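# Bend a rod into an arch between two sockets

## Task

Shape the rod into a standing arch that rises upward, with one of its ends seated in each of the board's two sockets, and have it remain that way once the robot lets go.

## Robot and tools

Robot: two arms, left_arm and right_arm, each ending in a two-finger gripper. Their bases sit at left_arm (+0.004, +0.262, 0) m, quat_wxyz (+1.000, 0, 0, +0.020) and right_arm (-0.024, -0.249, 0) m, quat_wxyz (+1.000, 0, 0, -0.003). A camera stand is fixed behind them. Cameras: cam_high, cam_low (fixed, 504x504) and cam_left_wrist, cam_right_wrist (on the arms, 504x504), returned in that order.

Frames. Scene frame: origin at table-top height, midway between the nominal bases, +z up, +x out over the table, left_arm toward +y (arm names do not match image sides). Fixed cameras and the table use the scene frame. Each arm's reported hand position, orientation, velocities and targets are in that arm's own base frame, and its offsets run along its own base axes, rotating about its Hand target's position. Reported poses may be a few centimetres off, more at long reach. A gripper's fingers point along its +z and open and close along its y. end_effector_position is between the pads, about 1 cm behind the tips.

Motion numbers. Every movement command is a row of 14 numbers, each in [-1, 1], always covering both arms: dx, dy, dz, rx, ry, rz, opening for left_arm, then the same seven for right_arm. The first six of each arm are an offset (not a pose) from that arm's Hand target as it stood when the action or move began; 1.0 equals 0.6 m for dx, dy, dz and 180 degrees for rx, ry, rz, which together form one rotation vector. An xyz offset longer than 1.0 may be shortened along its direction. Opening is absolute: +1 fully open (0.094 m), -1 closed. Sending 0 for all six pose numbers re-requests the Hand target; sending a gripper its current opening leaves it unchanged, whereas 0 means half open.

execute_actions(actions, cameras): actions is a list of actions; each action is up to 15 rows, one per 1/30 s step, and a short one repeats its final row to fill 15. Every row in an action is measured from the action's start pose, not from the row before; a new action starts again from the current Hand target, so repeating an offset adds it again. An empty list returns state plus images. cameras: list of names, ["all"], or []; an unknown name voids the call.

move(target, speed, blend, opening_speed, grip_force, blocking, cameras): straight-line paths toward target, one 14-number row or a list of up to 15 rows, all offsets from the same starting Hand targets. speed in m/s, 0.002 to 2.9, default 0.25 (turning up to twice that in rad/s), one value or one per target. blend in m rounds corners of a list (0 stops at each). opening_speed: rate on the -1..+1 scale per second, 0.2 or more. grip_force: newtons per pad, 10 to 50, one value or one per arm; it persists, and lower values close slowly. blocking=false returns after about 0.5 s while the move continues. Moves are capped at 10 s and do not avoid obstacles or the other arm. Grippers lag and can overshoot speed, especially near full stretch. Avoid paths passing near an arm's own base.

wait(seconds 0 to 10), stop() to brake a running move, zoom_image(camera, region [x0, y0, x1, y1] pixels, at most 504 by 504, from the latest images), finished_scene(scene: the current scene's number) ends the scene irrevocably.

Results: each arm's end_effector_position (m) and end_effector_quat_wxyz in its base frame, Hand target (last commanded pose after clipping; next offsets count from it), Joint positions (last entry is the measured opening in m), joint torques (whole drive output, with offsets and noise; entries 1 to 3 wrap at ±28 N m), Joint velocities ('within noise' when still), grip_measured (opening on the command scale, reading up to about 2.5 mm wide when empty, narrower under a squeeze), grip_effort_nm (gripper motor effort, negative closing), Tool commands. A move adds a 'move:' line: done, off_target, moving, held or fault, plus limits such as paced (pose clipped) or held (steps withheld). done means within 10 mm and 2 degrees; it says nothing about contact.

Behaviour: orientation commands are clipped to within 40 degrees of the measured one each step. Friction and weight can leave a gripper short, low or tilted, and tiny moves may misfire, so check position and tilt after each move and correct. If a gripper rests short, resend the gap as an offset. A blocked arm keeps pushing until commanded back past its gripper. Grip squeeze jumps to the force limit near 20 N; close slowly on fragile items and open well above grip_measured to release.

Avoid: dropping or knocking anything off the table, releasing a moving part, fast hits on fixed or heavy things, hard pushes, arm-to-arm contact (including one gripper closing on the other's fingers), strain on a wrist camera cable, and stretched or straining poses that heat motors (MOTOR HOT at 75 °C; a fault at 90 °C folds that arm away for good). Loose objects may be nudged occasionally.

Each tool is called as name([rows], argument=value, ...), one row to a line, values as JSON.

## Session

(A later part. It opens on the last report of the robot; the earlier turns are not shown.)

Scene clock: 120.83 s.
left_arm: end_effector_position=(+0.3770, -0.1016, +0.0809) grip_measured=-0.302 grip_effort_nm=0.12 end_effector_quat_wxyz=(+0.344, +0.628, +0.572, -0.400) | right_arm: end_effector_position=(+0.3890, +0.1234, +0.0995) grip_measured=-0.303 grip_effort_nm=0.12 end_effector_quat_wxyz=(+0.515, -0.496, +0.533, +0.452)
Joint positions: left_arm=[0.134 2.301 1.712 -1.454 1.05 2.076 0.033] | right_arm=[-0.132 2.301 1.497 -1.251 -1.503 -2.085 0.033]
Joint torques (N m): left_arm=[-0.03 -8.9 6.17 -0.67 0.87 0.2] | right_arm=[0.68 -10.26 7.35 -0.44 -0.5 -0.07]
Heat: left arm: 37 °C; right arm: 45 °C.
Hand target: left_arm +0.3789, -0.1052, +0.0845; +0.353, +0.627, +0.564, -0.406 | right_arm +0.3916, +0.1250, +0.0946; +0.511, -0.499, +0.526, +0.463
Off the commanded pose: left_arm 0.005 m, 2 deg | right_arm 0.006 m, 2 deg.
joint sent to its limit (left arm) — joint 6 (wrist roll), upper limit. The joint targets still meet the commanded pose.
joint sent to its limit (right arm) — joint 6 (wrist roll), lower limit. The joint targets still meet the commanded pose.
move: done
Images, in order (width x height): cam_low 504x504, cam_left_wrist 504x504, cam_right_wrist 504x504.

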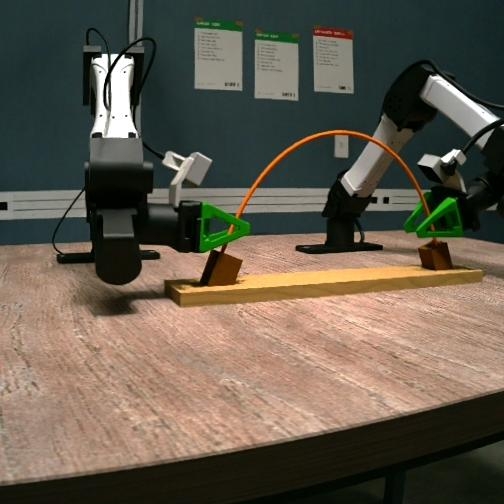

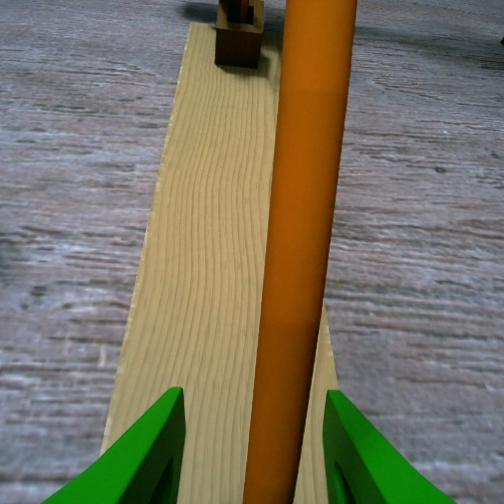

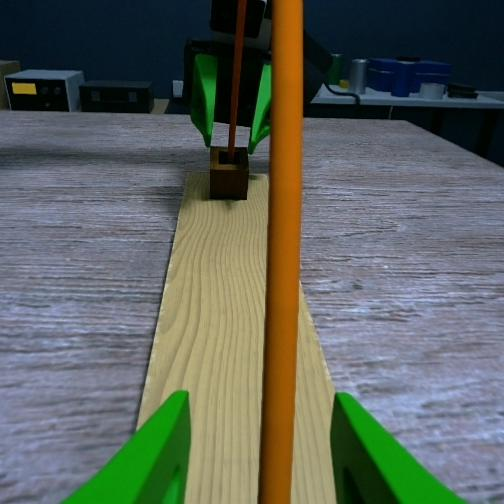

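move([
  [0.006,0.002,0.004,0,0,0,0,0.002,-0.004,0.01,0,0,0,0],
  [0.006,0.15,0.04,0,0,0,0,0.002,-0.15,0.04,0,0,0,0],
], speed=0.1, cameras=["cam_low","cam_high"])

zoom_image(camera="cam_low", region=[150, 100, 504, 330])

Scene clock: 124.97 s.
left_arm: end_effector_position=(+0.3831, -0.0159, +0.0826) grip_measured=-0.002 grip_effort_nm=0.11 end_effector_quat_wxyz=(+0.342, +0.587, +0.641, -0.358) | right_arm: end_effector_position=(+0.3900, +0.0373, +0.1006) grip_measured=-0.002 grip_effort_nm=0.12 end_effector_quat_wxyz=(+0.500, -0.449, +0.616, +0.412)
Joint positions: left_arm=[0.339 2.3 1.764 -1.519 0.957 2.076 0.047] | right_arm=[-0.356 2.273 1.517 -1.381 -1.38 -2.086 0.047]
Joint torques (N m): left_arm=[0.53 -14.15 6.74 -0.96 0.62 0.2] | right_arm=[0.1 -17.05 7.42 -0.56 -0.4 -0.07]
Heat: left arm: 37 °C; right arm: 46 °C.
Hand target: left_arm +0.3824, -0.0152, +0.1085; +0.353, +0.627, +0.564, -0.406 | right_arm +0.3928, +0.0350, +0.1187; +0.511, -0.499, +0.526, +0.463
Off the commanded pose: left_arm 0.026 m, 11 deg | right_arm 0.018 m, 13 deg.
joint sent to its limit (left arm) — joint 4 (wrist pitch), lower limit; joint 6 (wrist roll), upper limit. The joint targets are off in orientation, not in position.
joint sent to its limit (right arm) — joint 6 (wrist roll), lower limit. The joint targets are off in orientation, not in position.
move: off_target (left_arm, right_arm)
Images, in order (width x height): cam_high 504x504, cam_low 504x504.

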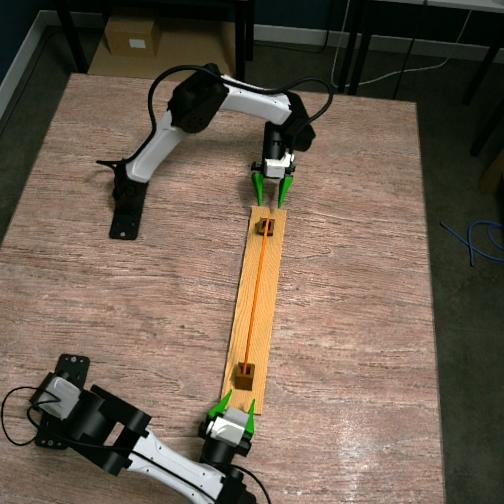

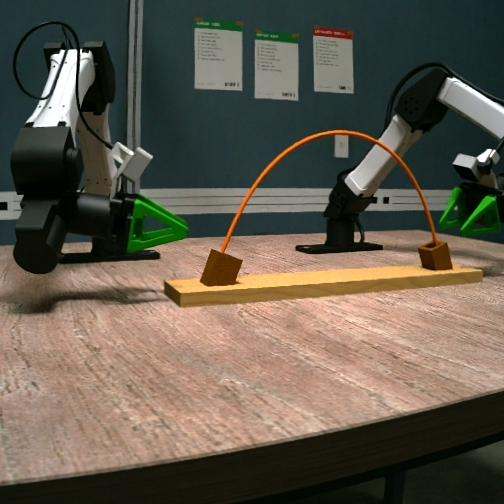

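Scaled by 1.424 from the camera's 504x504 image, which has a finer 720x720 frame.

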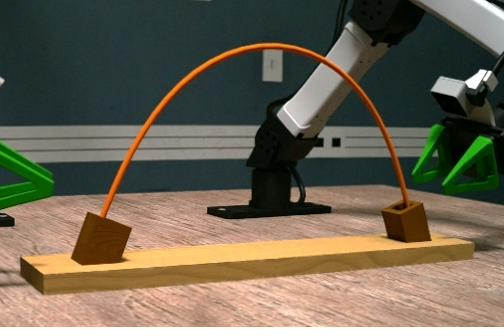

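finished_scene(scene=3)

The scene is finished: the task was done.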